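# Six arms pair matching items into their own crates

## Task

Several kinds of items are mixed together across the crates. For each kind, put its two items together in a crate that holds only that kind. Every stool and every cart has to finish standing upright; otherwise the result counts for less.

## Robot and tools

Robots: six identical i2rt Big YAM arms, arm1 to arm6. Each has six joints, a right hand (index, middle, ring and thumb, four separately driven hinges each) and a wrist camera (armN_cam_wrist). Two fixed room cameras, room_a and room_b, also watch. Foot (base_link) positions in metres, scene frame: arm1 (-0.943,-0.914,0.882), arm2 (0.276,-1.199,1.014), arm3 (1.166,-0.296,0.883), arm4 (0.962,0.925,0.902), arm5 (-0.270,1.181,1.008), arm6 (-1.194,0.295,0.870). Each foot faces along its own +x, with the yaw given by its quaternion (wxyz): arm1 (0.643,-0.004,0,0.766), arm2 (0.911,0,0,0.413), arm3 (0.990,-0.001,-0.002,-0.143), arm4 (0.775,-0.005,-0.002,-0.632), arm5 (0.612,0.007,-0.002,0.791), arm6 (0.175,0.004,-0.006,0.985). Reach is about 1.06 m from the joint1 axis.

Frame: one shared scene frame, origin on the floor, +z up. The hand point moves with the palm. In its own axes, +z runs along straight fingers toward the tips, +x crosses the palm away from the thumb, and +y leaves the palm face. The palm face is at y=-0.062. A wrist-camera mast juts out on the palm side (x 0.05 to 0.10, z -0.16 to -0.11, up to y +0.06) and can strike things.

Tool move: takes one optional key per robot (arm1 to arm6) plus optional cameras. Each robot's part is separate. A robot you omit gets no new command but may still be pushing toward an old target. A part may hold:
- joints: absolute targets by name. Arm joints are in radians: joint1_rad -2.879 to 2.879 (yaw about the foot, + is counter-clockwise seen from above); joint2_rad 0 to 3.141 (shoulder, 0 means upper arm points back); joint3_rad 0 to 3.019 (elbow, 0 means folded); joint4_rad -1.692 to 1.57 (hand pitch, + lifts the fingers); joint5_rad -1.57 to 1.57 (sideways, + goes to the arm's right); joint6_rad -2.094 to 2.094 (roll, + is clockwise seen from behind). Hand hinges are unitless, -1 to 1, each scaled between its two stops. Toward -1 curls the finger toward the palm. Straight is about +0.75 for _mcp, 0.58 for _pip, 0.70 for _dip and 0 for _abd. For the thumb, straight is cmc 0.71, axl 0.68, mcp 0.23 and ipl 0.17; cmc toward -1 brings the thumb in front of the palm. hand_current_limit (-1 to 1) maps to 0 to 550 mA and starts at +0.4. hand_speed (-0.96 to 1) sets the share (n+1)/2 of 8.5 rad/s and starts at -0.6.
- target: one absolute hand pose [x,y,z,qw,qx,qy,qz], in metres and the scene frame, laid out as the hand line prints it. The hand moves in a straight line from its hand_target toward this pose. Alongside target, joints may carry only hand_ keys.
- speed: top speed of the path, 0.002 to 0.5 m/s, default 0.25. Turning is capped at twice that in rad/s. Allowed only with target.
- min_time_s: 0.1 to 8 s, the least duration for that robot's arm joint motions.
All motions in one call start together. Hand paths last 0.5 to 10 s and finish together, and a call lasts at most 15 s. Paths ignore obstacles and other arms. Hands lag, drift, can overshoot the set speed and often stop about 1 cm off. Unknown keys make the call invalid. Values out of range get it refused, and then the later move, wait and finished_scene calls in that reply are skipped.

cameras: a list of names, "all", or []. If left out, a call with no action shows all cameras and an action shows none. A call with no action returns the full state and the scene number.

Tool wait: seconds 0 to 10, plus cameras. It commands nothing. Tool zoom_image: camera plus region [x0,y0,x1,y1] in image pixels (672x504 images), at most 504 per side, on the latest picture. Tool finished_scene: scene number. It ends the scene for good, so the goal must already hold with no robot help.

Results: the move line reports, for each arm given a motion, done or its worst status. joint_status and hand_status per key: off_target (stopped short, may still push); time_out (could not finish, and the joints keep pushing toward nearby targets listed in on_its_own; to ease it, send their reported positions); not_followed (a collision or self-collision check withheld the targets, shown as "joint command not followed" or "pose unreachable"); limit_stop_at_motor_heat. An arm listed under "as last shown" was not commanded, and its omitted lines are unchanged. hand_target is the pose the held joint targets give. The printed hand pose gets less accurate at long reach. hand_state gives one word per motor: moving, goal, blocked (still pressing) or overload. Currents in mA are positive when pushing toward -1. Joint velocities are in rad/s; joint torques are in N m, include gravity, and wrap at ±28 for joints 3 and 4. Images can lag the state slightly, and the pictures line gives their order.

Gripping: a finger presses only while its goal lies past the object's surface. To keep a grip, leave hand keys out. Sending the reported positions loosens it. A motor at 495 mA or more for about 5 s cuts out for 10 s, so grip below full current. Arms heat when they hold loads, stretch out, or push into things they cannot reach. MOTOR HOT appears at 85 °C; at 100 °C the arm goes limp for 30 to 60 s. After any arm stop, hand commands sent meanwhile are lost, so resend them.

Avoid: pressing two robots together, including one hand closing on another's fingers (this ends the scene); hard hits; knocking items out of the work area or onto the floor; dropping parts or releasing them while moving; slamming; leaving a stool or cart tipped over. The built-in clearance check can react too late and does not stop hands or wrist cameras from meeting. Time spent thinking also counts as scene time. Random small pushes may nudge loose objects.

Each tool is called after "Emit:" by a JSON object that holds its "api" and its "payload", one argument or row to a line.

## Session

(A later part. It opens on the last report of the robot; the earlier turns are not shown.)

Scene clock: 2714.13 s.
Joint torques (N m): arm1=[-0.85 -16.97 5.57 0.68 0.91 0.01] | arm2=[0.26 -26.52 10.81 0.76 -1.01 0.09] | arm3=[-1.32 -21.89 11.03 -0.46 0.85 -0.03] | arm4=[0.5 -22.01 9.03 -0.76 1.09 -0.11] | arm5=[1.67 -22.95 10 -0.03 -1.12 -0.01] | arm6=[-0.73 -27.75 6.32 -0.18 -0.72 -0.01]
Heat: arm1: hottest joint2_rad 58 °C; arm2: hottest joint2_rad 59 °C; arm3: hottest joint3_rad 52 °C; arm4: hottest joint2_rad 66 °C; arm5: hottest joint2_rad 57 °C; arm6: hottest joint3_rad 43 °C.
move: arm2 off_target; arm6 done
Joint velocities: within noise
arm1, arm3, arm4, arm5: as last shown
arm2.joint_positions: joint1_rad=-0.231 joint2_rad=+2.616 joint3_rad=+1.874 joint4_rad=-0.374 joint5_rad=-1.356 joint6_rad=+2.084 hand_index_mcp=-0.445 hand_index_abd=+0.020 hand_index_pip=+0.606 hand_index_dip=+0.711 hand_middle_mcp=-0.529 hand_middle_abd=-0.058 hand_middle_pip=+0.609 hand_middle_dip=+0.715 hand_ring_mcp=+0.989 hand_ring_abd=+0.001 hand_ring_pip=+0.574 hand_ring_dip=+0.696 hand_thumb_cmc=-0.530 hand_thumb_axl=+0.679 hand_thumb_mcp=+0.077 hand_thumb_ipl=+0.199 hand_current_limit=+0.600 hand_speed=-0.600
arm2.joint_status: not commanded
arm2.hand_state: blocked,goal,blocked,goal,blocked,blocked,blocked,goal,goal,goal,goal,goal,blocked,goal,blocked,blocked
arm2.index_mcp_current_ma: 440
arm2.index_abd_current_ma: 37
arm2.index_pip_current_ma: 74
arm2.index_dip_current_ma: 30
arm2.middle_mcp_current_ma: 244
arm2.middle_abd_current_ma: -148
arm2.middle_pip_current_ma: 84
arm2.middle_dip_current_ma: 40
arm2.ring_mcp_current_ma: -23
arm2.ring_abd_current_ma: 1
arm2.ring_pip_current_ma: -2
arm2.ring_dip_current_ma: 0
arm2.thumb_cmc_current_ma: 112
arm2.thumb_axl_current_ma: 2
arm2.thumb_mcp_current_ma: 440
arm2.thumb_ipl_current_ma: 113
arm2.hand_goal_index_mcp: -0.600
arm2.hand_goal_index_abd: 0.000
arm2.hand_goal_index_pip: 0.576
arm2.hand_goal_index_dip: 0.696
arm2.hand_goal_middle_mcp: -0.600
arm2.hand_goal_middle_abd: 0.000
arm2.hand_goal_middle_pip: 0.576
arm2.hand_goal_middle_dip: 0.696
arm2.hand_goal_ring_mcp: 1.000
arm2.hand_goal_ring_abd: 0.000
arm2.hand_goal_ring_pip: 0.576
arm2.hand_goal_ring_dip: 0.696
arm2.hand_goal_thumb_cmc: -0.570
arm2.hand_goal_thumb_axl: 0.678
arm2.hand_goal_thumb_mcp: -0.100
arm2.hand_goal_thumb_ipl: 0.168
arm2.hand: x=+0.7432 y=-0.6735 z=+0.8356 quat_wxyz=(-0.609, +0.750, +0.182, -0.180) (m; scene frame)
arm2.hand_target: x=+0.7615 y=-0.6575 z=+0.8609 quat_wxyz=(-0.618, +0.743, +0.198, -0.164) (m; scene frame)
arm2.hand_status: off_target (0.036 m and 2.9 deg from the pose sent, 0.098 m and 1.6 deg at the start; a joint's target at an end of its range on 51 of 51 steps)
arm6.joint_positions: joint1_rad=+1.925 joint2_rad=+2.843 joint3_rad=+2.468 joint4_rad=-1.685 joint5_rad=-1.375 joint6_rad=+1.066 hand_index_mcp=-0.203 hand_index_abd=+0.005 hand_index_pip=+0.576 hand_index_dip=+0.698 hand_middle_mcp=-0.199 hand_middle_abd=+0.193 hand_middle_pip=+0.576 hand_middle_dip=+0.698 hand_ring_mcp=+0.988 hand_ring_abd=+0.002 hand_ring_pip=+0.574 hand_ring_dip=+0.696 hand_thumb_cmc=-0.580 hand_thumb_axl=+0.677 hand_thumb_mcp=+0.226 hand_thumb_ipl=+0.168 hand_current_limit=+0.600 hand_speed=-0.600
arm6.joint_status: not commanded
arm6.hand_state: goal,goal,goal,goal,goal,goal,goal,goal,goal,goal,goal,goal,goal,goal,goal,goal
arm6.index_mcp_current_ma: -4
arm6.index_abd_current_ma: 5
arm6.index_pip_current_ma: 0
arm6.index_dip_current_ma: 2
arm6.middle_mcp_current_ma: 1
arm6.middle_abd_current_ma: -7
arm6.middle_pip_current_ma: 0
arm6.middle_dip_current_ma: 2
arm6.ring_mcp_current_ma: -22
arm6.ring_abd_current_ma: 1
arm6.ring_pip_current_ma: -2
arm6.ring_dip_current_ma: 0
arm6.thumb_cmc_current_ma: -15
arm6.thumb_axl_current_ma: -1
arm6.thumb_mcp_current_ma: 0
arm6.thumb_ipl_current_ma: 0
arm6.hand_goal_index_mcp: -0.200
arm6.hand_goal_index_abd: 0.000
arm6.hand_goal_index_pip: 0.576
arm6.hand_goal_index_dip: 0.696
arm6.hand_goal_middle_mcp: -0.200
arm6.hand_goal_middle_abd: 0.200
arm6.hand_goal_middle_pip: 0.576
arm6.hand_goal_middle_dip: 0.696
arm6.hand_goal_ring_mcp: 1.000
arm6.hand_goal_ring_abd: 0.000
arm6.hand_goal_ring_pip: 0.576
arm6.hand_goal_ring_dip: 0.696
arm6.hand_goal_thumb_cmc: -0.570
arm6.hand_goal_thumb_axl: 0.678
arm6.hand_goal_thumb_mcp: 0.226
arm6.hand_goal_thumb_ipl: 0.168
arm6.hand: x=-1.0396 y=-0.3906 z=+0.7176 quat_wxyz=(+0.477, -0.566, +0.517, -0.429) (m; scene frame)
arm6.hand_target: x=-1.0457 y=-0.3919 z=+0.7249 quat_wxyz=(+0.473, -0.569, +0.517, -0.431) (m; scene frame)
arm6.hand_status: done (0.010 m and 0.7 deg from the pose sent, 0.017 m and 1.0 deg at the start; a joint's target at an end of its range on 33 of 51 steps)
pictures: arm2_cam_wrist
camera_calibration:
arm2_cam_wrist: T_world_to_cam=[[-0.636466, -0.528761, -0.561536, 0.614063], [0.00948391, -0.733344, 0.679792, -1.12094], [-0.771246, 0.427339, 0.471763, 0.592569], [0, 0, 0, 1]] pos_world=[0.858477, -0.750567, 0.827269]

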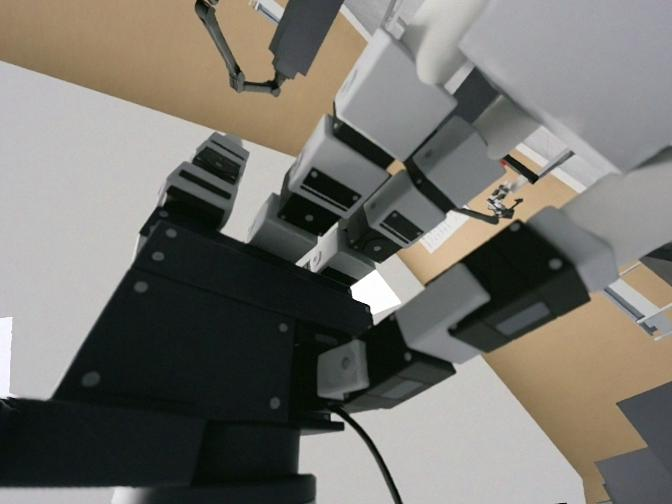

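Emit:
{"api": "move", "payload": {
  "arm5": {"joints": {"hand_thumb_mcp": 0.06}},
  "arm2": {"target": [0.778, -0.642, 0.81, 0.620, -0.7430, -0.1944, 0.1620], "speed": 0.08},
  "arm6": {"target": [-1.056, -0.393, 0.70, 0.4778, -0.5695, 0.5124, -0.4300], "speed": 0.05},
  "cameras": ["arm5_cam_wrist", "arm6_cam_wrist", "room_b"]
}}

Emit:
{"api": "zoom_image", "payload": {
  "camera": "room_b",
  "region": [390, 160, 450, 205]
}}

Scene clock: 2764.13 s.
Joint torques (N m): arm1=[-0.79 -16.97 5.6 0.7 0.92 0.01] | arm2=[0.73 -27.63 11.08 0.76 -1.01 0.1] | arm3=[-0.79 -22.18 10.97 -0.5 0.82 -0.03] | arm4=[-0.03 -22.01 8.99 -0.81 1.07 -0.13] | arm5=[1.67 -22.95 10 -0.03 -1.13 -0.01] | arm6=[-0.62 -23.41 9.43 -0.24 -0.7 -0.08]
Heat: arm1: hottest joint2_rad 57 °C; arm2: hottest joint2_rad 62 °C; arm3: hottest joint3_rad 52 °C; arm4: hottest joint2_rad 66 °C; arm5: hottest joint2_rad 57 °C; arm6: hottest joint2_rad 50 °C.
move: arm2 off_target; arm5 done; arm6 off_target
Joint velocities: arm1=[within noise] | arm2=[within noise] | arm3=[within noise] | arm4=[within noise] | arm5=[within noise] | arm6=[0.015 -0.044 -0.007 -0.002 -0.007 0.066]
arm1, arm3, arm4: as last shown
arm2.joint_positions: joint1_rad=-0.231 joint2_rad=+2.772 joint3_rad=+2.044 joint4_rad=-0.394 joint5_rad=-1.354 joint6_rad=+2.084 hand_index_mcp=-0.445 hand_index_abd=+0.020 hand_index_pip=+0.606 hand_index_dip=+0.711 hand_middle_mcp=-0.529 hand_middle_abd=-0.058 hand_middle_pip=+0.609 hand_middle_dip=+0.715 hand_ring_mcp=+0.989 hand_ring_abd=+0.001 hand_ring_pip=+0.574 hand_ring_dip=+0.696 hand_thumb_cmc=-0.529 hand_thumb_axl=+0.679 hand_thumb_mcp=+0.077 hand_thumb_ipl=+0.199 hand_current_limit=+0.600 hand_speed=-0.600
arm2.joint_status: not commanded
arm2.hand_state: blocked,goal,blocked,goal,blocked,blocked,blocked,goal,goal,goal,goal,goal,blocked,goal,blocked,blocked
arm2.index_mcp_current_ma: 440
arm2.index_abd_current_ma: 37
arm2.index_pip_current_ma: 74
arm2.index_dip_current_ma: 30
arm2.middle_mcp_current_ma: 243
arm2.middle_abd_current_ma: -148
arm2.middle_pip_current_ma: 84
arm2.middle_dip_current_ma: 40
arm2.ring_mcp_current_ma: -23
arm2.ring_abd_current_ma: 1
arm2.ring_pip_current_ma: -2
arm2.ring_dip_current_ma: 0
arm2.thumb_cmc_current_ma: 113
arm2.thumb_axl_current_ma: 2
arm2.thumb_mcp_current_ma: 440
arm2.thumb_ipl_current_ma: 113
arm2.hand_goal_index_mcp: -0.600
arm2.hand_goal_index_abd: 0.000
arm2.hand_goal_index_pip: 0.576
arm2.hand_goal_index_dip: 0.696
arm2.hand_goal_middle_mcp: -0.600
arm2.hand_goal_middle_abd: 0.000
arm2.hand_goal_middle_pip: 0.576
arm2.hand_goal_middle_dip: 0.696
arm2.hand_goal_ring_mcp: 1.000
arm2.hand_goal_ring_abd: 0.000
arm2.hand_goal_ring_pip: 0.576
arm2.hand_goal_ring_dip: 0.696
arm2.hand_goal_thumb_cmc: -0.570
arm2.hand_goal_thumb_axl: 0.678
arm2.hand_goal_thumb_mcp: -0.100
arm2.hand_goal_thumb_ipl: 0.168
arm2.hand: x=+0.7583 y=-0.6629 z=+0.7814 quat_wxyz=(-0.608, +0.751, +0.180, -0.182) (m; scene frame)
arm2.hand_target: x=+0.7766 y=-0.6434 z=+0.8110 quat_wxyz=(-0.617, +0.743, +0.199, -0.165) (m; scene frame)
arm2.hand_status: off_target (0.041 m and 3.3 deg from the pose sent, 0.053 m and 2.9 deg at the start; a joint's target at an end of its range on 43 of 43 steps)
arm5.joint_positions: joint1_rad=-2.272 joint2_rad=+2.932 joint3_rad=+2.404 joint4_rad=-1.132 joint5_rad=-1.384 joint6_rad=+1.486 hand_index_mcp=-0.201 hand_index_abd=+0.000 hand_index_pip=+0.577 hand_index_dip=+0.698 hand_middle_mcp=-0.201 hand_middle_abd=+0.000 hand_middle_pip=+0.577 hand_middle_dip=+0.698 hand_ring_mcp=+0.991 hand_ring_abd=+0.001 hand_ring_pip=+0.575 hand_ring_dip=+0.696 hand_thumb_cmc=-0.569 hand_thumb_axl=+0.680 hand_thumb_mcp=+0.065 hand_thumb_ipl=+0.169 hand_current_limit=+0.500 hand_speed=-0.800
arm5.joint_status: all done
arm5.hand_state: goal,goal,goal,goal,goal,goal,goal,goal,goal,goal,goal,goal,goal,goal,goal,goal
arm5.index_mcp_current_ma: -3
arm5.index_abd_current_ma: 1
arm5.index_pip_current_ma: 2
arm5.index_dip_current_ma: 7
arm5.middle_mcp_current_ma: -3
arm5.middle_abd_current_ma: 1
arm5.middle_pip_current_ma: 2
arm5.middle_dip_current_ma: 8
arm5.ring_mcp_current_ma: -35
arm5.ring_abd_current_ma: 4
arm5.ring_pip_current_ma: -2
arm5.ring_dip_current_ma: 0
arm5.thumb_cmc_current_ma: 3
arm5.thumb_axl_current_ma: 8
arm5.thumb_mcp_current_ma: 24
arm5.thumb_ipl_current_ma: 4
arm5.hand_goal_index_mcp: -0.200
arm5.hand_goal_index_abd: 0.000
arm5.hand_goal_index_pip: 0.576
arm5.hand_goal_index_dip: 0.696
arm5.hand_goal_middle_mcp: -0.200
arm5.hand_goal_middle_abd: 0.000
arm5.hand_goal_middle_pip: 0.576
arm5.hand_goal_middle_dip: 0.696
arm5.hand_goal_ring_mcp: 1.000
arm5.hand_goal_ring_abd: 0.000
arm5.hand_goal_ring_pip: 0.576
arm5.hand_goal_ring_dip: 0.696
arm5.hand_goal_thumb_cmc: -0.570
arm5.hand_goal_thumb_axl: 0.678
arm5.hand_goal_thumb_mcp: 0.060
arm5.hand_goal_thumb_ipl: 0.168
arm5.hand: x=+0.4289 y=+1.0185 z=+0.7612 quat_wxyz=(-0.628, +0.748, -0.170, +0.130) (m; scene frame)
arm5.hand_target: x=+0.4395 y=+1.0211 z=+0.7643 quat_wxyz=(-0.628, +0.749, -0.160, +0.135) (m; scene frame)
arm5.hand_status: not commanded
arm6.joint_positions: joint1_rad=+1.910 joint2_rad=+2.843 joint3_rad=+2.468 joint4_rad=-1.685 joint5_rad=-1.369 joint6_rad=+1.057 hand_index_mcp=-0.203 hand_index_abd=+0.005 hand_index_pip=+0.576 hand_index_dip=+0.698 hand_middle_mcp=-0.199 hand_middle_abd=+0.193 hand_middle_pip=+0.576 hand_middle_dip=+0.698 hand_ring_mcp=+0.988 hand_ring_abd=+0.002 hand_ring_pip=+0.574 hand_ring_dip=+0.696 hand_thumb_cmc=-0.572 hand_thumb_axl=+0.677 hand_thumb_mcp=+0.225 hand_thumb_ipl=+0.167 hand_current_limit=+0.600 hand_speed=-0.600
arm6.joint_status: not commanded
arm6.hand_state: goal,goal,goal,goal,goal,goal,goal,goal,goal,goal,goal,goal,goal,goal,goal,goal
arm6.index_mcp_current_ma: -4
arm6.index_abd_current_ma: 5
arm6.index_pip_current_ma: 0
arm6.index_dip_current_ma: 2
arm6.middle_mcp_current_ma: 1
arm6.middle_abd_current_ma: -7
arm6.middle_pip_current_ma: 0
arm6.middle_dip_current_ma: 2
arm6.ring_mcp_current_ma: -22
arm6.ring_abd_current_ma: 1
arm6.ring_pip_current_ma: -2
arm6.ring_dip_current_ma: 0
arm6.thumb_cmc_current_ma: -2
arm6.thumb_axl_current_ma: -1
arm6.thumb_mcp_current_ma: -1
arm6.thumb_ipl_current_ma: -1
arm6.hand_goal_index_mcp: -0.200
arm6.hand_goal_index_abd: 0.000
arm6.hand_goal_index_pip: 0.576
arm6.hand_goal_index_dip: 0.696
arm6.hand_goal_middle_mcp: -0.200
arm6.hand_goal_middle_abd: 0.200
arm6.hand_goal_middle_pip: 0.576
arm6.hand_goal_middle_dip: 0.696
arm6.hand_goal_ring_mcp: 1.000
arm6.hand_goal_ring_abd: 0.000
arm6.hand_goal_ring_pip: 0.576
arm6.hand_goal_ring_dip: 0.696
arm6.hand_goal_thumb_cmc: -0.570
arm6.hand_goal_thumb_axl: 0.678
arm6.hand_goal_thumb_mcp: 0.226
arm6.hand_goal_thumb_ipl: 0.168
arm6.hand: x=-1.0508 y=-0.3932 z=+0.7166 quat_wxyz=(+0.471, -0.567, +0.519, -0.433) (m; scene frame)
arm6.hand_target: x=-1.0557 y=-0.3922 z=+0.7003 quat_wxyz=(+0.469, -0.569, +0.519, -0.433) (m; scene frame)
arm6.hand_status: off_target (0.017 m and 1.2 deg from the pose sent, 0.024 m and 0.7 deg at the start; a joint's target at an end of its range on 43 of 43 steps)
pictures: arm5_cam_wrist, arm6_cam_wrist, room_b
camera_calibration:
arm5_cam_wrist: T_world_to_cam=[[-0.794119, 0.24894, -0.55444, 0.54645], [-0.606957, -0.371772, 0.702416, 0.0583759], [-0.0312661, 0.894323, 0.446327, -1.11082], [0, 0, 0, 1]] pos_world=[0.434647, 0.879098, 0.757756]
arm6_cam_wrist: T_world_to_cam=[[-0.236176, 0.757862, -0.608166, 0.512593], [-0.666227, 0.329315, 0.669098, -1.10177], [0.707363, 0.563202, 0.427132, 0.773746], [0, 0, 0, 1]] pos_world=[-1.16028, -0.461422, 0.718439]

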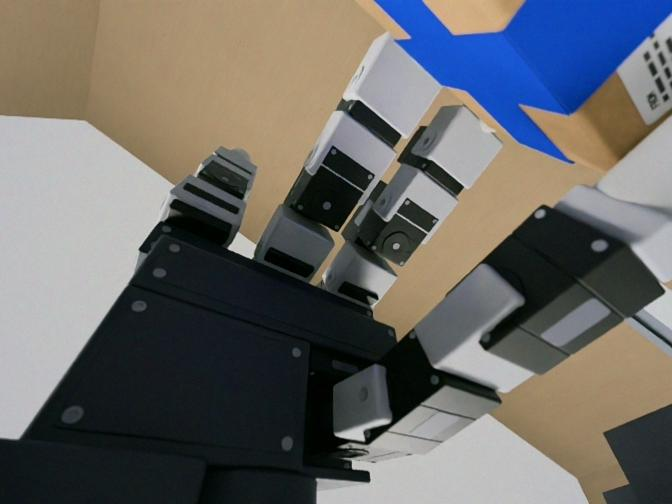

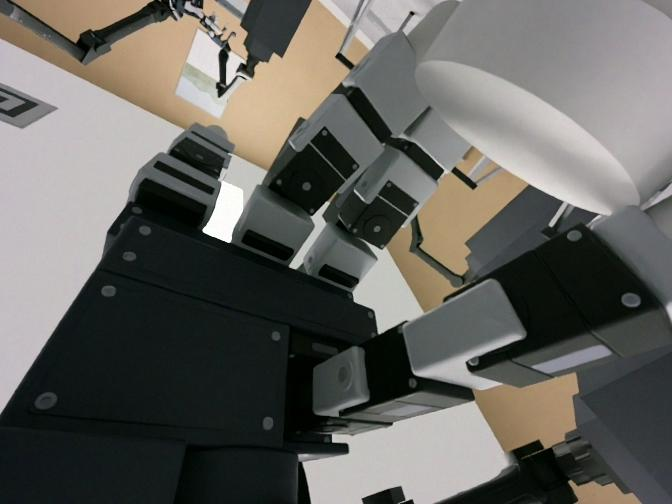

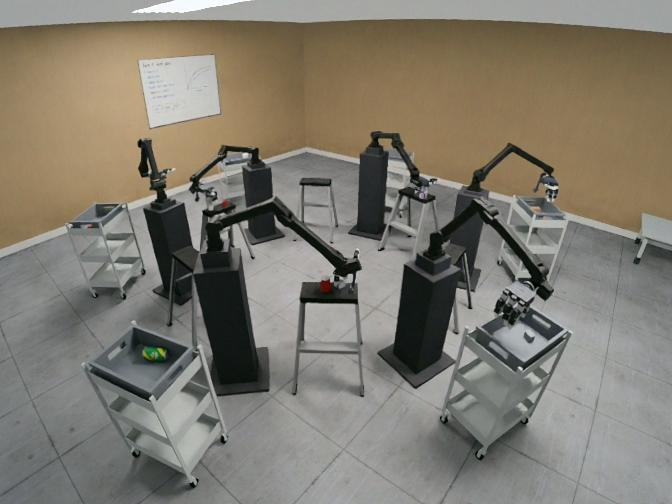

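Scaled by 8.400.

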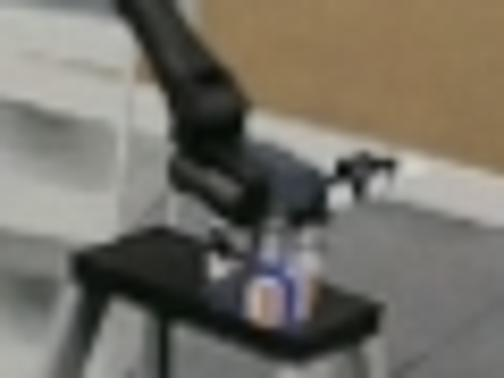

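Emit:
{"api": "zoom_image", "payload": {
  "camera": "room_b",
  "region": [285, 240, 375, 315]
}}

Emit:
{"api": "move", "payload": {
  "arm5": {"joints": {"hand_index_mcp": -0.45, "hand_middle_mcp": -0.45}},
  "arm6": {"target": [-1.058, -0.405, 0.745, 0.4301, -0.5127, 0.5692, -0.4776], "speed": 0.06},
  "cameras": ["arm5_cam_wrist", "arm6_cam_wrist"]
}}

Scaled by 5.600.

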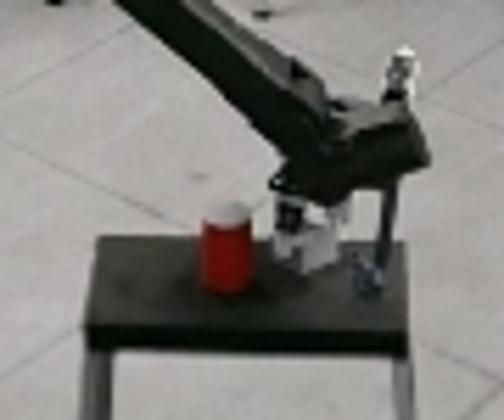

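Scene clock: 2797.03 s.
Joint torques (N m): arm1=[-0.73 -16.97 5.57 0.68 0.91 0.01] | arm2=[0.44 -27.69 11.06 0.7 -1.01 0.1] | arm3=[-1.44 -21.95 10.96 -0.43 0.84 -0.06] | arm4=[0.44 -21.71 9.07 -0.79 1.1 -0.12] | arm5=[1.67 -23 9.91 -0.02 -1.03 0] | arm6=[-0.62 -27.75 6.64 1.95 -0.95 0.23]
Heat: arm1: hottest joint2_rad 57 °C; arm2: hottest joint2_rad 61 °C; arm3: hottest joint3_rad 53 °C; arm4: hottest joint2_rad 66 °C; arm5: hottest joint2_rad 57 °C; arm6: hottest joint2_rad 49 °C.
move: arm5 off_target; arm6 off_target
Joint velocities: within noise
arm1, arm2, arm3, arm4: as last shown
arm5.joint_positions: joint1_rad=-2.271 joint2_rad=+2.932 joint3_rad=+2.405 joint4_rad=-1.132 joint5_rad=-1.386 joint6_rad=+1.486 hand_index_mcp=-0.348 hand_index_abd=-0.006 hand_index_pip=+0.600 hand_index_dip=+0.703 hand_middle_mcp=-0.366 hand_middle_abd=-0.007 hand_middle_pip=+0.600 hand_middle_dip=+0.707 hand_ring_mcp=+0.991 hand_ring_abd=+0.001 hand_ring_pip=+0.575 hand_ring_dip=+0.696 hand_thumb_cmc=-0.555 hand_thumb_axl=+0.680 hand_thumb_mcp=+0.102 hand_thumb_ipl=+0.186 hand_current_limit=+0.500 hand_speed=-0.800
arm5.joint_status: hand_index_mcp off_target (ended at -0.348, target -0.450); hand_middle_mcp off_target (ended at -0.366, target -0.450)
arm5.hand_state: blocked,goal,blocked,goal,blocked,goal,blocked,goal,goal,goal,goal,goal,goal,goal,blocked,goal
arm5.index_mcp_current_ma: 413
arm5.index_abd_current_ma: -18
arm5.index_pip_current_ma: 98
arm5.index_dip_current_ma: 27
arm5.middle_mcp_current_ma: 407
arm5.middle_abd_current_ma: -21
arm5.middle_pip_current_ma: 99
arm5.middle_dip_current_ma: 41
arm5.ring_mcp_current_ma: -35
arm5.ring_abd_current_ma: 4
arm5.ring_pip_current_ma: -2
arm5.ring_dip_current_ma: 0
arm5.thumb_cmc_current_ma: 61
arm5.thumb_axl_current_ma: 8
arm5.thumb_mcp_current_ma: 240
arm5.thumb_ipl_current_ma: 97
arm5.hand_goal_index_mcp: -0.450
arm5.hand_goal_index_abd: 0.000
arm5.hand_goal_index_pip: 0.576
arm5.hand_goal_index_dip: 0.696
arm5.hand_goal_middle_mcp: -0.450
arm5.hand_goal_middle_abd: 0.000
arm5.hand_goal_middle_pip: 0.576
arm5.hand_goal_middle_dip: 0.696
arm5.hand_goal_ring_mcp: 1.000
arm5.hand_goal_ring_abd: 0.000
arm5.hand_goal_ring_pip: 0.576
arm5.hand_goal_ring_dip: 0.696
arm5.hand_goal_thumb_cmc: -0.570
arm5.hand_goal_thumb_axl: 0.678
arm5.hand_goal_thumb_mcp: 0.060
arm5.hand_goal_thumb_ipl: 0.168
arm5.hand: x=+0.4297 y=+1.0193 z=+0.7619 quat_wxyz=(-0.629, +0.748, -0.169, +0.131) (m; scene frame)
arm5.hand_target: x=+0.4395 y=+1.0214 z=+0.7643 quat_wxyz=(-0.628, +0.749, -0.160, +0.135) (m; scene frame)
arm5.hand_status: not commanded
arm6.joint_positions: joint1_rad=+1.899 joint2_rad=+2.561 joint3_rad=+1.891 joint4_rad=-0.531 joint5_rad=-1.390 joint6_rad=+1.969 hand_index_mcp=-0.203 hand_index_abd=+0.005 hand_index_pip=+0.576 hand_index_dip=+0.698 hand_middle_mcp=-0.199 hand_middle_abd=+0.193 hand_middle_pip=+0.576 hand_middle_dip=+0.698 hand_ring_mcp=+0.988 hand_ring_abd=+0.002 hand_ring_pip=+0.574 hand_ring_dip=+0.696 hand_thumb_cmc=-0.572 hand_thumb_axl=+0.677 hand_thumb_mcp=+0.227 hand_thumb_ipl=+0.167 hand_current_limit=+0.600 hand_speed=-0.600
arm6.joint_status: not commanded
arm6.hand_state: goal,goal,goal,goal,goal,goal,goal,goal,goal,goal,goal,goal,goal,goal,goal,goal
arm6.index_mcp_current_ma: -4
arm6.index_abd_current_ma: 5
arm6.index_pip_current_ma: 0
arm6.index_dip_current_ma: 2
arm6.middle_mcp_current_ma: 1
arm6.middle_abd_current_ma: -7
arm6.middle_pip_current_ma: 0
arm6.middle_dip_current_ma: 2
arm6.ring_mcp_current_ma: -22
arm6.ring_abd_current_ma: 1
arm6.ring_pip_current_ma: -2
arm6.ring_dip_current_ma: 0
arm6.thumb_cmc_current_ma: -2
arm6.thumb_axl_current_ma: -1
arm6.thumb_mcp_current_ma: 1
arm6.thumb_ipl_current_ma: -1
arm6.hand_goal_index_mcp: -0.200
arm6.hand_goal_index_abd: 0.000
arm6.hand_goal_index_pip: 0.576
arm6.hand_goal_index_dip: 0.696
arm6.hand_goal_middle_mcp: -0.200
arm6.hand_goal_middle_abd: 0.200
arm6.hand_goal_middle_pip: 0.576
arm6.hand_goal_middle_dip: 0.696
arm6.hand_goal_ring_mcp: 1.000
arm6.hand_goal_ring_abd: 0.000
arm6.hand_goal_ring_pip: 0.576
arm6.hand_goal_ring_dip: 0.696
arm6.hand_goal_thumb_cmc: -0.570
arm6.hand_goal_thumb_axl: 0.678
arm6.hand_goal_thumb_mcp: 0.226
arm6.hand_goal_thumb_ipl: 0.168
arm6.hand: x=-1.0526 y=-0.3945 z=+0.7223 quat_wxyz=(+0.443, -0.508, +0.574, -0.465) (m; scene frame)
arm6.hand_target: x=-1.0580 y=-0.4048 z=+0.7448 quat_wxyz=(+0.431, -0.513, +0.569, -0.477) (m; scene frame)
arm6.hand_status: off_target (0.026 m and 2.2 deg from the pose sent, 0.032 m and 10.9 deg at the start)
pictures: arm5_cam_wrist, arm6_cam_wrist
camera_calibration:
arm5_cam_wrist: T_world_to_cam=[[-0.793305, 0.248819, -0.555658, 0.547974], [-0.607931, -0.373169, 0.700832, 0.061654], [-0.0329737, 0.893775, 0.447301, -1.11128], [0, 0, 0, 1]] pos_world=[0.435549, 0.879898, 0.758355]
arm6_cam_wrist: T_world_to_cam=[[-0.0909203, 0.809474, -0.580073, 0.669567], [-0.603537, 0.418537, 0.678653, -1.01204], [0.792134, 0.411799, 0.450494, 0.785916], [0, 0, 0, 1]] pos_world=[-1.17248, -0.442061, 0.72117]

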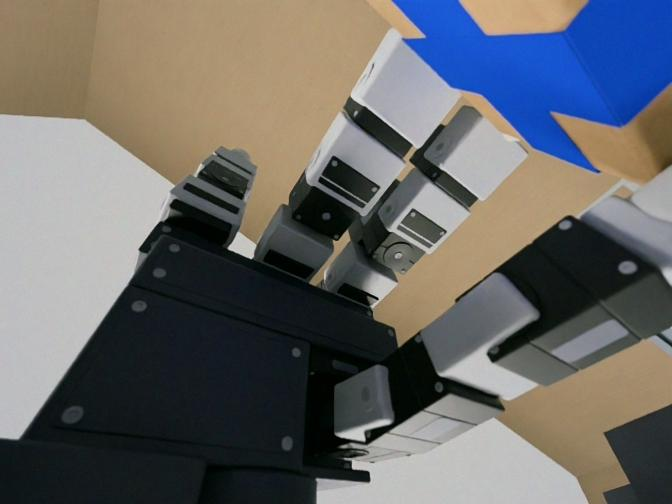

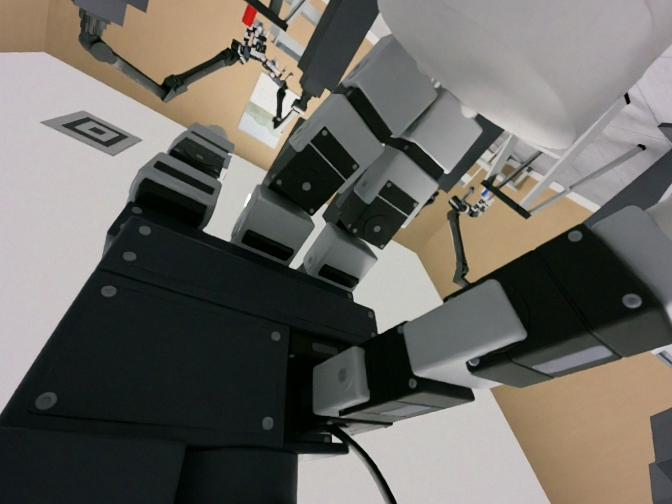

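Emit:
{"api": "move", "payload": {
  "arm2": {"target": [0.779, -0.641, 0.762, 0.620, -0.7430, -0.1944, 0.1620], "speed": 0.05},
  "arm5": {"joints": {"hand_index_mcp": -0.6, "hand_middle_mcp": -0.6, "hand_thumb_mcp": -0.1}},
  "arm6": {"target": [-1.076, -0.412, 0.79, 0.4301, -0.5127, 0.5692, -0.4776], "speed": 0.1},
  "cameras": ["arm6_cam_wrist", "room_a", "room_b"]
}}

Emit:
{"api": "zoom_image", "payload": {
  "camera": "room_a",
  "region": [430, 215, 520, 290]
}}

Emit:
{"api": "zoom_image", "payload": {
  "camera": "room_b",
  "region": [285, 240, 375, 315]
}}

Scene clock: 2829.30 s.
Joint torques (N m): arm1=[-0.73 -17.03 5.59 0.66 0.91 0.01] | arm2=[0.67 -26.23 10.91 1.37 -0.9 0.06] | arm3=[-1.2 -21.83 11.03 -0.35 0.82 -0.05] | arm4=[0.26 -21.95 9.03 -0.76 1.09 -0.11] | arm5=[1.67 -22.95 9.89 -0.02 -1.03 -0.01] | arm6=[-0.56 -27.22 11.1 0.65 -1.19 0.05]
Heat: arm1: hottest joint2_rad 57 °C; arm2: hottest joint2_rad 62 °C; arm3: hottest joint3_rad 53 °C; arm4: hottest joint2_rad 66 °C; arm5: hottest joint2_rad 58 °C; arm6: hottest joint2_rad 47 °C.
move: arm2 off_target; arm5 off_target; arm6 off_target
Joint velocities: within noise
arm1.joint_positions: joint1_rad=+1.203 joint2_rad=+1.901 joint3_rad=+1.094 joint4_rad=-0.250 joint5_rad=+1.359 joint6_rad=-2.094 hand_index_mcp=-0.203 hand_index_abd=+0.003 hand_index_pip=+0.578 hand_index_dip=+0.697 hand_middle_mcp=-0.210 hand_middle_abd=+0.190 hand_middle_pip=+0.577 hand_middle_dip=+0.698 hand_ring_mcp=+0.991 hand_ring_abd=-0.002 hand_ring_pip=+0.574 hand_ring_dip=+0.696 hand_thumb_cmc=-0.567 hand_thumb_axl=+0.679 hand_thumb_mcp=+0.224 hand_thumb_ipl=+0.170 hand_current_limit=+0.600 hand_speed=-0.850
arm1.joint_status: not commanded
arm1.hand_state: goal,goal,goal,goal,goal,goal,goal,goal,goal,goal,goal,goal,goal,goal,goal,goal
arm1.index_mcp_current_ma: -14
arm1.index_abd_current_ma: 8
arm1.index_pip_current_ma: 7
arm1.index_dip_current_ma: 2
arm1.middle_mcp_current_ma: -45
arm1.middle_abd_current_ma: -34
arm1.middle_pip_current_ma: 3
arm1.middle_dip_current_ma: 9
arm1.ring_mcp_current_ma: -41
arm1.ring_abd_current_ma: -5
arm1.ring_pip_current_ma: -7
arm1.ring_dip_current_ma: 0
arm1.thumb_cmc_current_ma: 10
arm1.thumb_axl_current_ma: 3
arm1.thumb_mcp_current_ma: -12
arm1.thumb_ipl_current_ma: 9
arm1.hand_goal_index_mcp: -0.200
arm1.hand_goal_index_abd: 0.000
arm1.hand_goal_index_pip: 0.576
arm1.hand_goal_index_dip: 0.696
arm1.hand_goal_middle_mcp: -0.200
arm1.hand_goal_middle_abd: 0.200
arm1.hand_goal_middle_pip: 0.576
arm1.hand_goal_middle_dip: 0.696
arm1.hand_goal_ring_mcp: 1.000
arm1.hand_goal_ring_abd: 0.000
arm1.hand_goal_ring_pip: 0.576
arm1.hand_goal_ring_dip: 0.696
arm1.hand_goal_thumb_cmc: -0.570
arm1.hand_goal_thumb_axl: 0.678
arm1.hand_goal_thumb_mcp: 0.226
arm1.hand_goal_thumb_ipl: 0.168
arm1.hand: x=-1.4520 y=-0.6582 z=+0.8894 quat_wxyz=(+0.637, -0.770, +0.033, -0.030) (m; scene frame)
arm1.hand_target: x=-1.4510 y=-0.6565 z=+0.8988 quat_wxyz=(+0.637, -0.769, +0.036, -0.029) (m; scene frame)
arm1.hand_status: not commanded
arm2.joint_positions: joint1_rad=-0.231 joint2_rad=+2.862 joint3_rad=+2.139 joint4_rad=-0.393 joint5_rad=-1.357 joint6_rad=+2.088 hand_index_mcp=-0.453 hand_index_abd=+0.024 hand_index_pip=+0.607 hand_index_dip=+0.711 hand_middle_mcp=-0.534 hand_middle_abd=-0.061 hand_middle_pip=+0.609 hand_middle_dip=+0.715 hand_ring_mcp=+0.989 hand_ring_abd=+0.001 hand_ring_pip=+0.574 hand_ring_dip=+0.696 hand_thumb_cmc=-0.527 hand_thumb_axl=+0.680 hand_thumb_mcp=+0.077 hand_thumb_ipl=+0.199 hand_current_limit=+0.600 hand_speed=-0.600
arm2.joint_status: not commanded
arm2.hand_state: blocked,blocked,blocked,goal,blocked,blocked,blocked,goal,goal,goal,goal,goal,blocked,goal,blocked,blocked
arm2.index_mcp_current_ma: 440
arm2.index_abd_current_ma: 47
arm2.index_pip_current_ma: 76
arm2.index_dip_current_ma: 30
arm2.middle_mcp_current_ma: 220
arm2.middle_abd_current_ma: -156
arm2.middle_pip_current_ma: 84
arm2.middle_dip_current_ma: 40
arm2.ring_mcp_current_ma: -23
arm2.ring_abd_current_ma: 1
arm2.ring_pip_current_ma: -2
arm2.ring_dip_current_ma: 0
arm2.thumb_cmc_current_ma: 120
arm2.thumb_axl_current_ma: 2
arm2.thumb_mcp_current_ma: 440
arm2.thumb_ipl_current_ma: 113
arm2.hand_goal_index_mcp: -0.600
arm2.hand_goal_index_abd: 0.000
arm2.hand_goal_index_pip: 0.576
arm2.hand_goal_index_dip: 0.696
arm2.hand_goal_middle_mcp: -0.600
arm2.hand_goal_middle_abd: 0.000
arm2.hand_goal_middle_pip: 0.576
arm2.hand_goal_middle_dip: 0.696
arm2.hand_goal_ring_mcp: 1.000
arm2.hand_goal_ring_abd: 0.000
arm2.hand_goal_ring_pip: 0.576
arm2.hand_goal_ring_dip: 0.696
arm2.hand_goal_thumb_cmc: -0.570
arm2.hand_goal_thumb_axl: 0.678
arm2.hand_goal_thumb_mcp: -0.100
arm2.hand_goal_thumb_ipl: 0.168
arm2.hand: x=+0.7636 y=-0.6587 z=+0.7489 quat_wxyz=(-0.609, +0.750, +0.181, -0.182) (m; scene frame)
arm2.hand_target: x=+0.7781 y=-0.6420 z=+0.7631 quat_wxyz=(-0.617, +0.743, +0.199, -0.165) (m; scene frame)
arm2.hand_status: off_target (0.027 m and 3.1 deg from the pose sent, 0.036 m and 3.3 deg at the start; a joint's target at an end of its range on 49 of 49 steps)
arm3.joint_positions: joint1_rad=+0.008 joint2_rad=+2.209 joint3_rad=+1.759 joint4_rad=-1.317 joint5_rad=+1.399 joint6_rad=-1.419 hand_index_mcp=-0.208 hand_index_abd=+0.004 hand_index_pip=+0.577 hand_index_dip=+0.699 hand_middle_mcp=-0.205 hand_middle_abd=+0.191 hand_middle_pip=+0.578 hand_middle_dip=+0.699 hand_ring_mcp=-0.259 hand_ring_abd=-0.001 hand_ring_pip=+0.575 hand_ring_dip=+0.694 hand_thumb_cmc=-0.567 hand_thumb_axl=+0.676 hand_thumb_mcp=+0.223 hand_thumb_ipl=+0.170 hand_current_limit=+0.600 hand_speed=-0.930
arm3.joint_status: not commanded
arm3.hand_state: goal,goal,goal,goal,goal,goal,goal,goal,overload,goal,goal,goal,goal,goal,goal,goal
arm3.index_mcp_current_ma: -6
arm3.index_abd_current_ma: 2
arm3.index_pip_current_ma: 0
arm3.index_dip_current_ma: 1
arm3.middle_mcp_current_ma: -4
arm3.middle_abd_current_ma: -6
arm3.middle_pip_current_ma: 1
arm3.middle_dip_current_ma: 1
arm3.ring_mcp_current_ma: 0
arm3.ring_abd_current_ma: 0
arm3.ring_pip_current_ma: 0
arm3.ring_dip_current_ma: -1
arm3.thumb_cmc_current_ma: 1
arm3.thumb_axl_current_ma: -1
arm3.thumb_mcp_current_ma: -2
arm3.thumb_ipl_current_ma: 1
arm3.hand_goal_index_mcp: -0.200
arm3.hand_goal_index_abd: 0.000
arm3.hand_goal_index_pip: 0.576
arm3.hand_goal_index_dip: 0.696
arm3.hand_goal_middle_mcp: -0.200
arm3.hand_goal_middle_abd: 0.200
arm3.hand_goal_middle_pip: 0.576
arm3.hand_goal_middle_dip: 0.696
arm3.hand_goal_ring_mcp: 1.000
arm3.hand_goal_ring_abd: 0.000
arm3.hand_goal_ring_pip: 0.576
arm3.hand_goal_ring_dip: 0.696
arm3.hand_goal_thumb_cmc: -0.570
arm3.hand_goal_thumb_axl: 0.678
arm3.hand_goal_thumb_mcp: 0.226
arm3.hand_goal_thumb_ipl: 0.168
arm3.hand: x=+1.7414 y=-0.6252 z=+0.9282 quat_wxyz=(-0.114, +0.103, +0.757, -0.635) (m; scene frame)
arm3.hand_target: x=+1.7529 y=-0.6337 z=+0.9547 quat_wxyz=(-0.098, +0.121, +0.755, -0.638) (m; scene frame)
arm3.hand_status: not commanded
arm4: as last shown
arm5.joint_positions: joint1_rad=-2.271 joint2_rad=+2.932 joint3_rad=+2.405 joint4_rad=-1.132 joint5_rad=-1.386 joint6_rad=+1.486 hand_index_mcp=-0.348 hand_index_abd=-0.006 hand_index_pip=+0.600 hand_index_dip=+0.703 hand_middle_mcp=-0.366 hand_middle_abd=-0.007 hand_middle_pip=+0.600 hand_middle_dip=+0.707 hand_ring_mcp=+0.991 hand_ring_abd=+0.001 hand_ring_pip=+0.575 hand_ring_dip=+0.696 hand_thumb_cmc=-0.555 hand_thumb_axl=+0.680 hand_thumb_mcp=+0.102 hand_thumb_ipl=+0.186 hand_current_limit=+0.500 hand_speed=-0.800
arm5.joint_status: hand_index_mcp off_target (ended at -0.348, target -0.600); hand_middle_mcp off_target (ended at -0.366, target -0.600); hand_thumb_mcp off_target (ended at +0.102, target -0.100)
arm5.hand_state: blocked,goal,blocked,goal,blocked,goal,blocked,goal,goal,goal,goal,goal,goal,goal,blocked,goal
arm5.index_mcp_current_ma: 413
arm5.index_abd_current_ma: -18
arm5.index_pip_current_ma: 98
arm5.index_dip_current_ma: 27
arm5.middle_mcp_current_ma: 413
arm5.middle_abd_current_ma: -21
arm5.middle_pip_current_ma: 100
arm5.middle_dip_current_ma: 41
arm5.ring_mcp_current_ma: -35
arm5.ring_abd_current_ma: 4
arm5.ring_pip_current_ma: -2
arm5.ring_dip_current_ma: 0
arm5.thumb_cmc_current_ma: 61
arm5.thumb_axl_current_ma: 8
arm5.thumb_mcp_current_ma: 413
arm5.thumb_ipl_current_ma: 97
arm5.hand_goal_index_mcp: -0.600
arm5.hand_goal_index_abd: 0.000
arm5.hand_goal_index_pip: 0.576
arm5.hand_goal_index_dip: 0.696
arm5.hand_goal_middle_mcp: -0.600
arm5.hand_goal_middle_abd: 0.000
arm5.hand_goal_middle_pip: 0.576
arm5.hand_goal_middle_dip: 0.696
arm5.hand_goal_ring_mcp: 1.000
arm5.hand_goal_ring_abd: 0.000
arm5.hand_goal_ring_pip: 0.576
arm5.hand_goal_ring_dip: 0.696
arm5.hand_goal_thumb_cmc: -0.570
arm5.hand_goal_thumb_axl: 0.678
arm5.hand_goal_thumb_mcp: -0.100
arm5.hand_goal_thumb_ipl: 0.168
arm5.hand: x=+0.4297 y=+1.0193 z=+0.7619 quat_wxyz=(-0.629, +0.748, -0.169, +0.131) (m; scene frame)
arm5.hand_target: x=+0.4395 y=+1.0214 z=+0.7643 quat_wxyz=(-0.628, +0.749, -0.160, +0.135) (m; scene frame)
arm5.hand_status: not commanded
arm6.joint_positions: joint1_rad=+1.872 joint2_rad=+2.510 joint3_rad=+1.891 joint4_rad=-0.722 joint5_rad=-1.393 joint6_rad=+1.871 hand_index_mcp=-0.203 hand_index_abd=+0.005 hand_index_pip=+0.576 hand_index_dip=+0.698 hand_middle_mcp=-0.199 hand_middle_abd=+0.193 hand_middle_pip=+0.576 hand_middle_dip=+0.698 hand_ring_mcp=+0.988 hand_ring_abd=+0.002 hand_ring_pip=+0.574 hand_ring_dip=+0.696 hand_thumb_cmc=-0.572 hand_thumb_axl=+0.677 hand_thumb_mcp=+0.227 hand_thumb_ipl=+0.167 hand_current_limit=+0.600 hand_speed=-0.600
arm6.joint_status: not commanded
arm6.hand_state: goal,goal,goal,goal,goal,goal,goal,goal,goal,goal,goal,goal,goal,goal,goal,goal
arm6.index_mcp_current_ma: -4
arm6.index_abd_current_ma: 5
arm6.index_pip_current_ma: 0
arm6.index_dip_current_ma: 2
arm6.middle_mcp_current_ma: 1
arm6.middle_abd_current_ma: -7
arm6.middle_pip_current_ma: 0
arm6.middle_dip_current_ma: 2
arm6.ring_mcp_current_ma: -22
arm6.ring_abd_current_ma: 1
arm6.ring_pip_current_ma: -2
arm6.ring_dip_current_ma: 0
arm6.thumb_cmc_current_ma: -2
arm6.thumb_axl_current_ma: -1
arm6.thumb_mcp_current_ma: 1
arm6.thumb_ipl_current_ma: -1
arm6.hand_goal_index_mcp: -0.200
arm6.hand_goal_index_abd: 0.000
arm6.hand_goal_index_pip: 0.576
arm6.hand_goal_index_dip: 0.696
arm6.hand_goal_middle_mcp: -0.200
arm6.hand_goal_middle_abd: 0.200
arm6.hand_goal_middle_pip: 0.576
arm6.hand_goal_middle_dip: 0.696
arm6.hand_goal_ring_mcp: 1.000
arm6.hand_goal_ring_abd: 0.000
arm6.hand_goal_ring_pip: 0.576
arm6.hand_goal_ring_dip: 0.696
arm6.hand_goal_thumb_cmc: -0.570
arm6.hand_goal_thumb_axl: 0.678
arm6.hand_goal_thumb_mcp: 0.226
arm6.hand_goal_thumb_ipl: 0.168
arm6.hand: x=-1.0711 y=-0.3846 z=+0.7535 quat_wxyz=(+0.451, -0.495, +0.587, -0.455) (m; scene frame)
arm6.hand_target: x=-1.0762 y=-0.4101 z=+0.7906 quat_wxyz=(+0.430, -0.512, +0.569, -0.478) (m; scene frame)
arm6.hand_status: off_target (0.046 m and 4.5 deg from the pose sent, 0.074 m and 2.2 deg at the start)
pictures: arm6_cam_wrist, room_a, room_b
camera_calibration:
arm6_cam_wrist: T_world_to_cam=[[-0.0834766, 0.834157, -0.545172, 0.66914], [-0.599332, 0.395052, 0.69623, -1.06625], [0.796136, 0.384858, 0.466959, 0.763913], [0, 0, 0, 1]] pos_world=[-1.19136, -0.430942, 0.750437]

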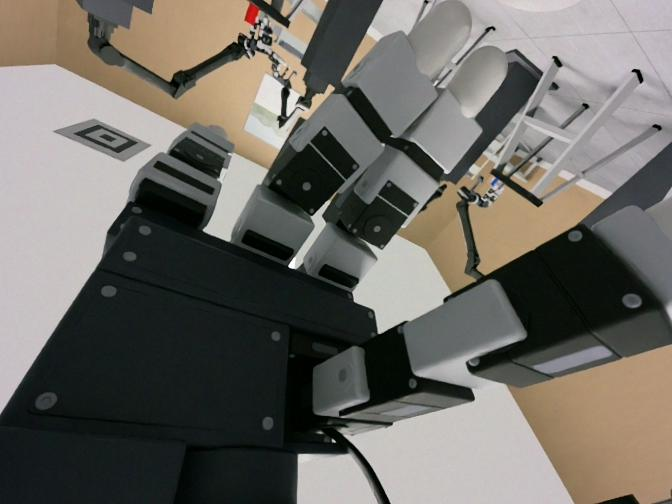

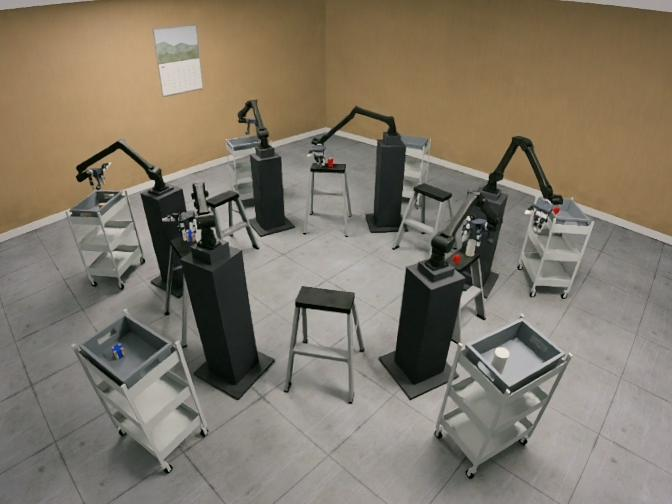

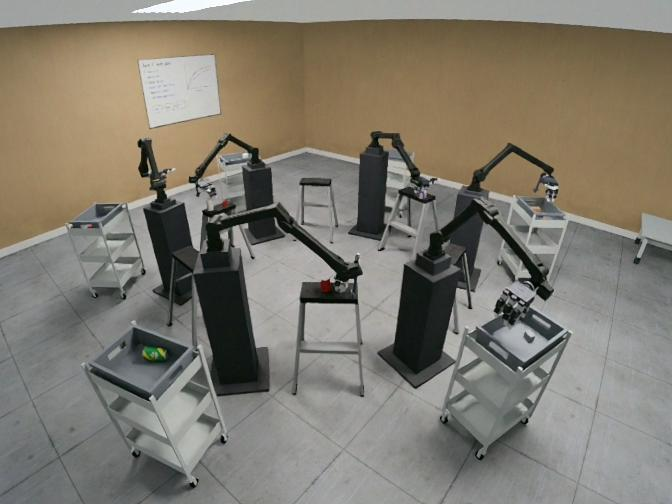

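Scaled by 5.600.

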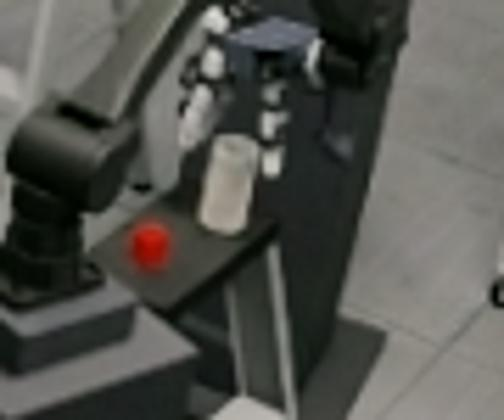

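Scaled by 5.600.

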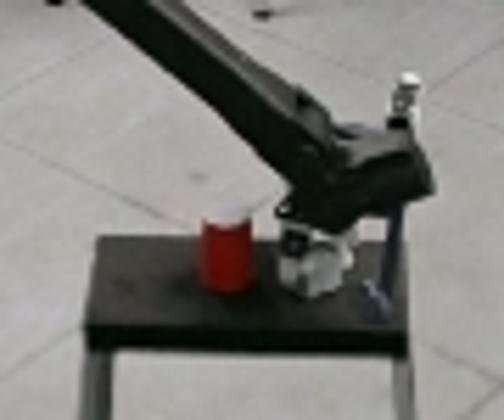

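Emit:
{"api": "move", "payload": {
  "arm2": {"target": [0.779, -0.641, 0.744, 0.620, -0.7430, -0.1944, 0.1620], "speed": 0.05},
  "arm5": {"target": [0.4395, 1.0214, 0.95, 0.628, -0.7492, 0.1600, -0.1350], "speed": 0.1},
  "arm6": {"target": [-1.067, -0.403, 0.70, 0.4301, -0.5127, 0.5692, -0.4776], "speed": 0.06},
  "cameras": ["arm6_cam_wrist", "arm5_cam_wrist"]
}}

Scene clock: 2849.80 s.
Joint torques (N m): arm1=[-0.73 -16.97 5.59 0.68 0.91 0.01] | arm2=[0.73 -24.94 10.58 1.44 -0.72 0.01] | arm3=[-0.67 -22.07 11.02 -0.44 0.83 -0.06] | arm4=[0.5 -21.6 8.96 -0.7 1.06 -0.1] | arm5=[1.73 -25.88 6.67 -0.01 -1.05 0.03] | arm6=[0.5 -22.59 9.92 1.92 -1.02 0.24]
Heat: arm1: hottest joint2_rad 57 °C; arm2: hottest joint2_rad 68 °C; arm3: hottest joint3_rad 53 °C; arm4: hottest joint2_rad 66 °C; arm5: hottest joint2_rad 58 °C; arm6: hottest joint2_rad 47 °C.
move: arm2 off_target; arm5 off_target; arm6 off_target
Joint velocities: within noise
arm1, arm3, arm4: as last shown
arm2.joint_positions: joint1_rad=-0.231 joint2_rad=+2.891 joint3_rad=+2.187 joint4_rad=-0.391 joint5_rad=-1.362 joint6_rad=+2.092 hand_index_mcp=-0.465 hand_index_abd=+0.030 hand_index_pip=+0.607 hand_index_dip=+0.711 hand_middle_mcp=-0.534 hand_middle_abd=-0.061 hand_middle_pip=+0.609 hand_middle_dip=+0.715 hand_ring_mcp=+0.989 hand_ring_abd=+0.001 hand_ring_pip=+0.574 hand_ring_dip=+0.696 hand_thumb_cmc=-0.527 hand_thumb_axl=+0.680 hand_thumb_mcp=+0.077 hand_thumb_ipl=+0.199 hand_current_limit=+0.600 hand_speed=-0.600
arm2.joint_status: not commanded
arm2.hand_state: blocked,blocked,blocked,goal,blocked,blocked,blocked,goal,goal,goal,goal,goal,blocked,goal,blocked,blocked
arm2.index_mcp_current_ma: 440
arm2.index_abd_current_ma: 63
arm2.index_pip_current_ma: 76
arm2.index_dip_current_ma: 30
arm2.middle_mcp_current_ma: 220
arm2.middle_abd_current_ma: -156
arm2.middle_pip_current_ma: 84
arm2.middle_dip_current_ma: 40
arm2.ring_mcp_current_ma: -23
arm2.ring_abd_current_ma: 1
arm2.ring_pip_current_ma: -2
arm2.ring_dip_current_ma: 0
arm2.thumb_cmc_current_ma: 120
arm2.thumb_axl_current_ma: 2
arm2.thumb_mcp_current_ma: 440
arm2.thumb_ipl_current_ma: 115
arm2.hand_goal_index_mcp: -0.600
arm2.hand_goal_index_abd: 0.000
arm2.hand_goal_index_pip: 0.576
arm2.hand_goal_index_dip: 0.696
arm2.hand_goal_middle_mcp: -0.600
arm2.hand_goal_middle_abd: 0.000
arm2.hand_goal_middle_pip: 0.576
arm2.hand_goal_middle_dip: 0.696
arm2.hand_goal_ring_mcp: 1.000
arm2.hand_goal_ring_abd: 0.000
arm2.hand_goal_ring_pip: 0.576
arm2.hand_goal_ring_dip: 0.696
arm2.hand_goal_thumb_cmc: -0.570
arm2.hand_goal_thumb_axl: 0.678
arm2.hand_goal_thumb_mcp: -0.100
arm2.hand_goal_thumb_ipl: 0.168
arm2.hand: x=+0.7705 y=-0.6533 z=+0.7442 quat_wxyz=(-0.613, +0.747, +0.186, -0.177) (m; scene frame)
arm2.hand_target: x=+0.7785 y=-0.6416 z=+0.7447 quat_wxyz=(-0.617, +0.743, +0.199, -0.164) (m; scene frame)
arm2.hand_status: off_target (0.015 m and 2.2 deg from the pose sent, 0.024 m and 3.1 deg at the start; a joint's target at an end of its range on 69 of 70 steps)
arm5.joint_positions: joint1_rad=-2.270 joint2_rad=+2.614 joint3_rad=+2.250 joint4_rad=-1.276 joint5_rad=-1.386 joint6_rad=+1.487 hand_index_mcp=-0.349 hand_index_abd=-0.007 hand_index_pip=+0.600 hand_index_dip=+0.703 hand_middle_mcp=-0.370 hand_middle_abd=-0.007 hand_middle_pip=+0.601 hand_middle_dip=+0.707 hand_ring_mcp=+0.991 hand_ring_abd=+0.001 hand_ring_pip=+0.575 hand_ring_dip=+0.696 hand_thumb_cmc=-0.553 hand_thumb_axl=+0.680 hand_thumb_mcp=+0.102 hand_thumb_ipl=+0.187 hand_current_limit=+0.500 hand_speed=-0.800
arm5.joint_status: not commanded
arm5.hand_state: blocked,goal,blocked,goal,blocked,goal,blocked,goal,goal,goal,goal,goal,goal,goal,blocked,goal
arm5.index_mcp_current_ma: 413
arm5.index_abd_current_ma: -22
arm5.index_pip_current_ma: 98
arm5.index_dip_current_ma: 27
arm5.middle_mcp_current_ma: 413
arm5.middle_abd_current_ma: -23
arm5.middle_pip_current_ma: 103
arm5.middle_dip_current_ma: 45
arm5.ring_mcp_current_ma: -35
arm5.ring_abd_current_ma: 4
arm5.ring_pip_current_ma: -2
arm5.ring_dip_current_ma: 0
arm5.thumb_cmc_current_ma: 70
arm5.thumb_axl_current_ma: 8
arm5.thumb_mcp_current_ma: 413
arm5.thumb_ipl_current_ma: 108
arm5.hand_goal_index_mcp: -0.600
arm5.hand_goal_index_abd: 0.000
arm5.hand_goal_index_pip: 0.576
arm5.hand_goal_index_dip: 0.696
arm5.hand_goal_middle_mcp: -0.600
arm5.hand_goal_middle_abd: 0.000
arm5.hand_goal_middle_pip: 0.576
arm5.hand_goal_middle_dip: 0.696
arm5.hand_goal_ring_mcp: 1.000
arm5.hand_goal_ring_abd: 0.000
arm5.hand_goal_ring_pip: 0.576
arm5.hand_goal_ring_dip: 0.696
arm5.hand_goal_thumb_cmc: -0.570
arm5.hand_goal_thumb_axl: 0.678
arm5.hand_goal_thumb_mcp: -0.100
arm5.hand_goal_thumb_ipl: 0.168
arm5.hand: x=+0.4376 y=+1.0147 z=+0.9367 quat_wxyz=(-0.627, +0.749, -0.163, +0.137) (m; scene frame)
arm5.hand_target: x=+0.4395 y=+1.0213 z=+0.9498 quat_wxyz=(-0.628, +0.749, -0.160, +0.135) (m; scene frame)
arm5.hand_status: off_target (0.015 m and 0.5 deg from the pose sent, 0.188 m and 1.2 deg at the start)
arm6.joint_positions: joint1_rad=+1.873 joint2_rad=+2.585 joint3_rad=+1.891 joint4_rad=-0.546 joint5_rad=-1.393 joint6_rad=+1.909 hand_index_mcp=-0.203 hand_index_abd=+0.005 hand_index_pip=+0.576 hand_index_dip=+0.698 hand_middle_mcp=-0.199 hand_middle_abd=+0.193 hand_middle_pip=+0.576 hand_middle_dip=+0.698 hand_ring_mcp=+0.988 hand_ring_abd=+0.002 hand_ring_pip=+0.574 hand_ring_dip=+0.696 hand_thumb_cmc=-0.572 hand_thumb_axl=+0.677 hand_thumb_mcp=+0.227 hand_thumb_ipl=+0.167 hand_current_limit=+0.600 hand_speed=-0.600
arm6.joint_status: not commanded
arm6.hand_state: goal,goal,goal,goal,goal,goal,goal,goal,goal,goal,goal,goal,goal,goal,goal,goal
arm6.index_mcp_current_ma: -4
arm6.index_abd_current_ma: 5
arm6.index_pip_current_ma: 0
arm6.index_dip_current_ma: 2
arm6.middle_mcp_current_ma: 1
arm6.middle_abd_current_ma: -7
arm6.middle_pip_current_ma: 0
arm6.middle_dip_current_ma: 2
arm6.ring_mcp_current_ma: -22
arm6.ring_abd_current_ma: 1
arm6.ring_pip_current_ma: -2
arm6.ring_dip_current_ma: 0
arm6.thumb_cmc_current_ma: -2
arm6.thumb_axl_current_ma: -1
arm6.thumb_mcp_current_ma: 1
arm6.thumb_ipl_current_ma: -1
arm6.hand_goal_index_mcp: -0.200
arm6.hand_goal_index_abd: 0.000
arm6.hand_goal_index_pip: 0.576
arm6.hand_goal_index_dip: 0.696
arm6.hand_goal_middle_mcp: -0.200
arm6.hand_goal_middle_abd: 0.200
arm6.hand_goal_middle_pip: 0.576
arm6.hand_goal_middle_dip: 0.696
arm6.hand_goal_ring_mcp: 1.000
arm6.hand_goal_ring_abd: 0.000
arm6.hand_goal_ring_pip: 0.576
arm6.hand_goal_ring_dip: 0.696
arm6.hand_goal_thumb_cmc: -0.570
arm6.hand_goal_thumb_axl: 0.678
arm6.hand_goal_thumb_mcp: 0.226
arm6.hand_goal_thumb_ipl: 0.168
arm6.hand: x=-1.0710 y=-0.3933 z=+0.7057 quat_wxyz=(+0.434, -0.508, +0.574, -0.474) (m; scene frame)
arm6.hand_target: x=-1.0671 y=-0.4025 z=+0.7002 quat_wxyz=(+0.430, -0.513, +0.569, -0.478) (m; scene frame)
arm6.hand_status: off_target (0.012 m and 0.9 deg from the pose sent, 0.057 m and 4.5 deg at the start)
pictures: arm5_cam_wrist, arm6_cam_wrist
camera_calibration:
arm5_cam_wrist: T_world_to_cam=[[-0.784681, 0.244371, -0.5697, 0.666403], [-0.618597, -0.368234, 0.694076, -0.0517625], [-0.040171, 0.897043, 0.440114, -1.17855], [0, 0, 0, 1]] pos_world=[0.44355, 0.875298, 0.934272]
arm6_cam_wrist: T_world_to_cam=[[-0.0797323, 0.798724, -0.596391, 0.676686], [-0.596141, 0.441304, 0.670721, -0.989853], [0.798911, 0.409011, 0.440966, 0.820378], [0, 0, 0, 1]] pos_world=[-1.19155, -0.439203, 0.705726]

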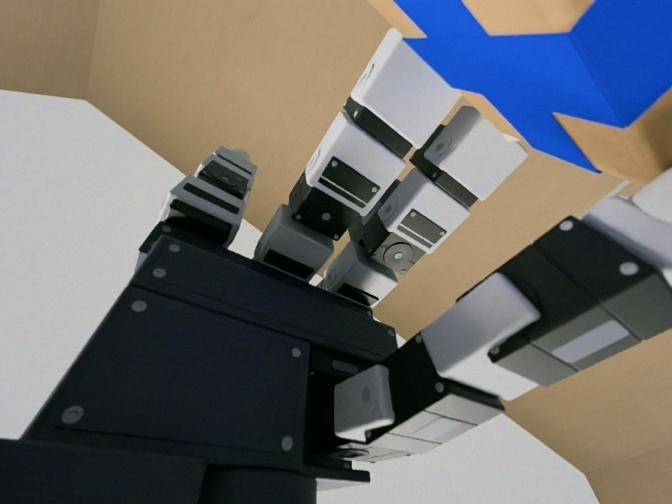

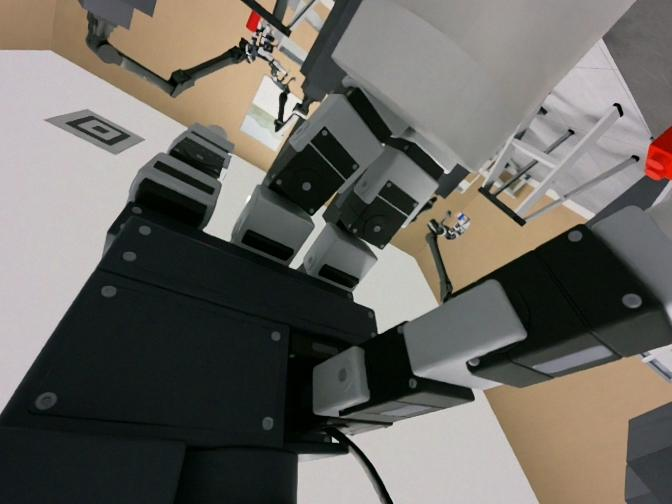

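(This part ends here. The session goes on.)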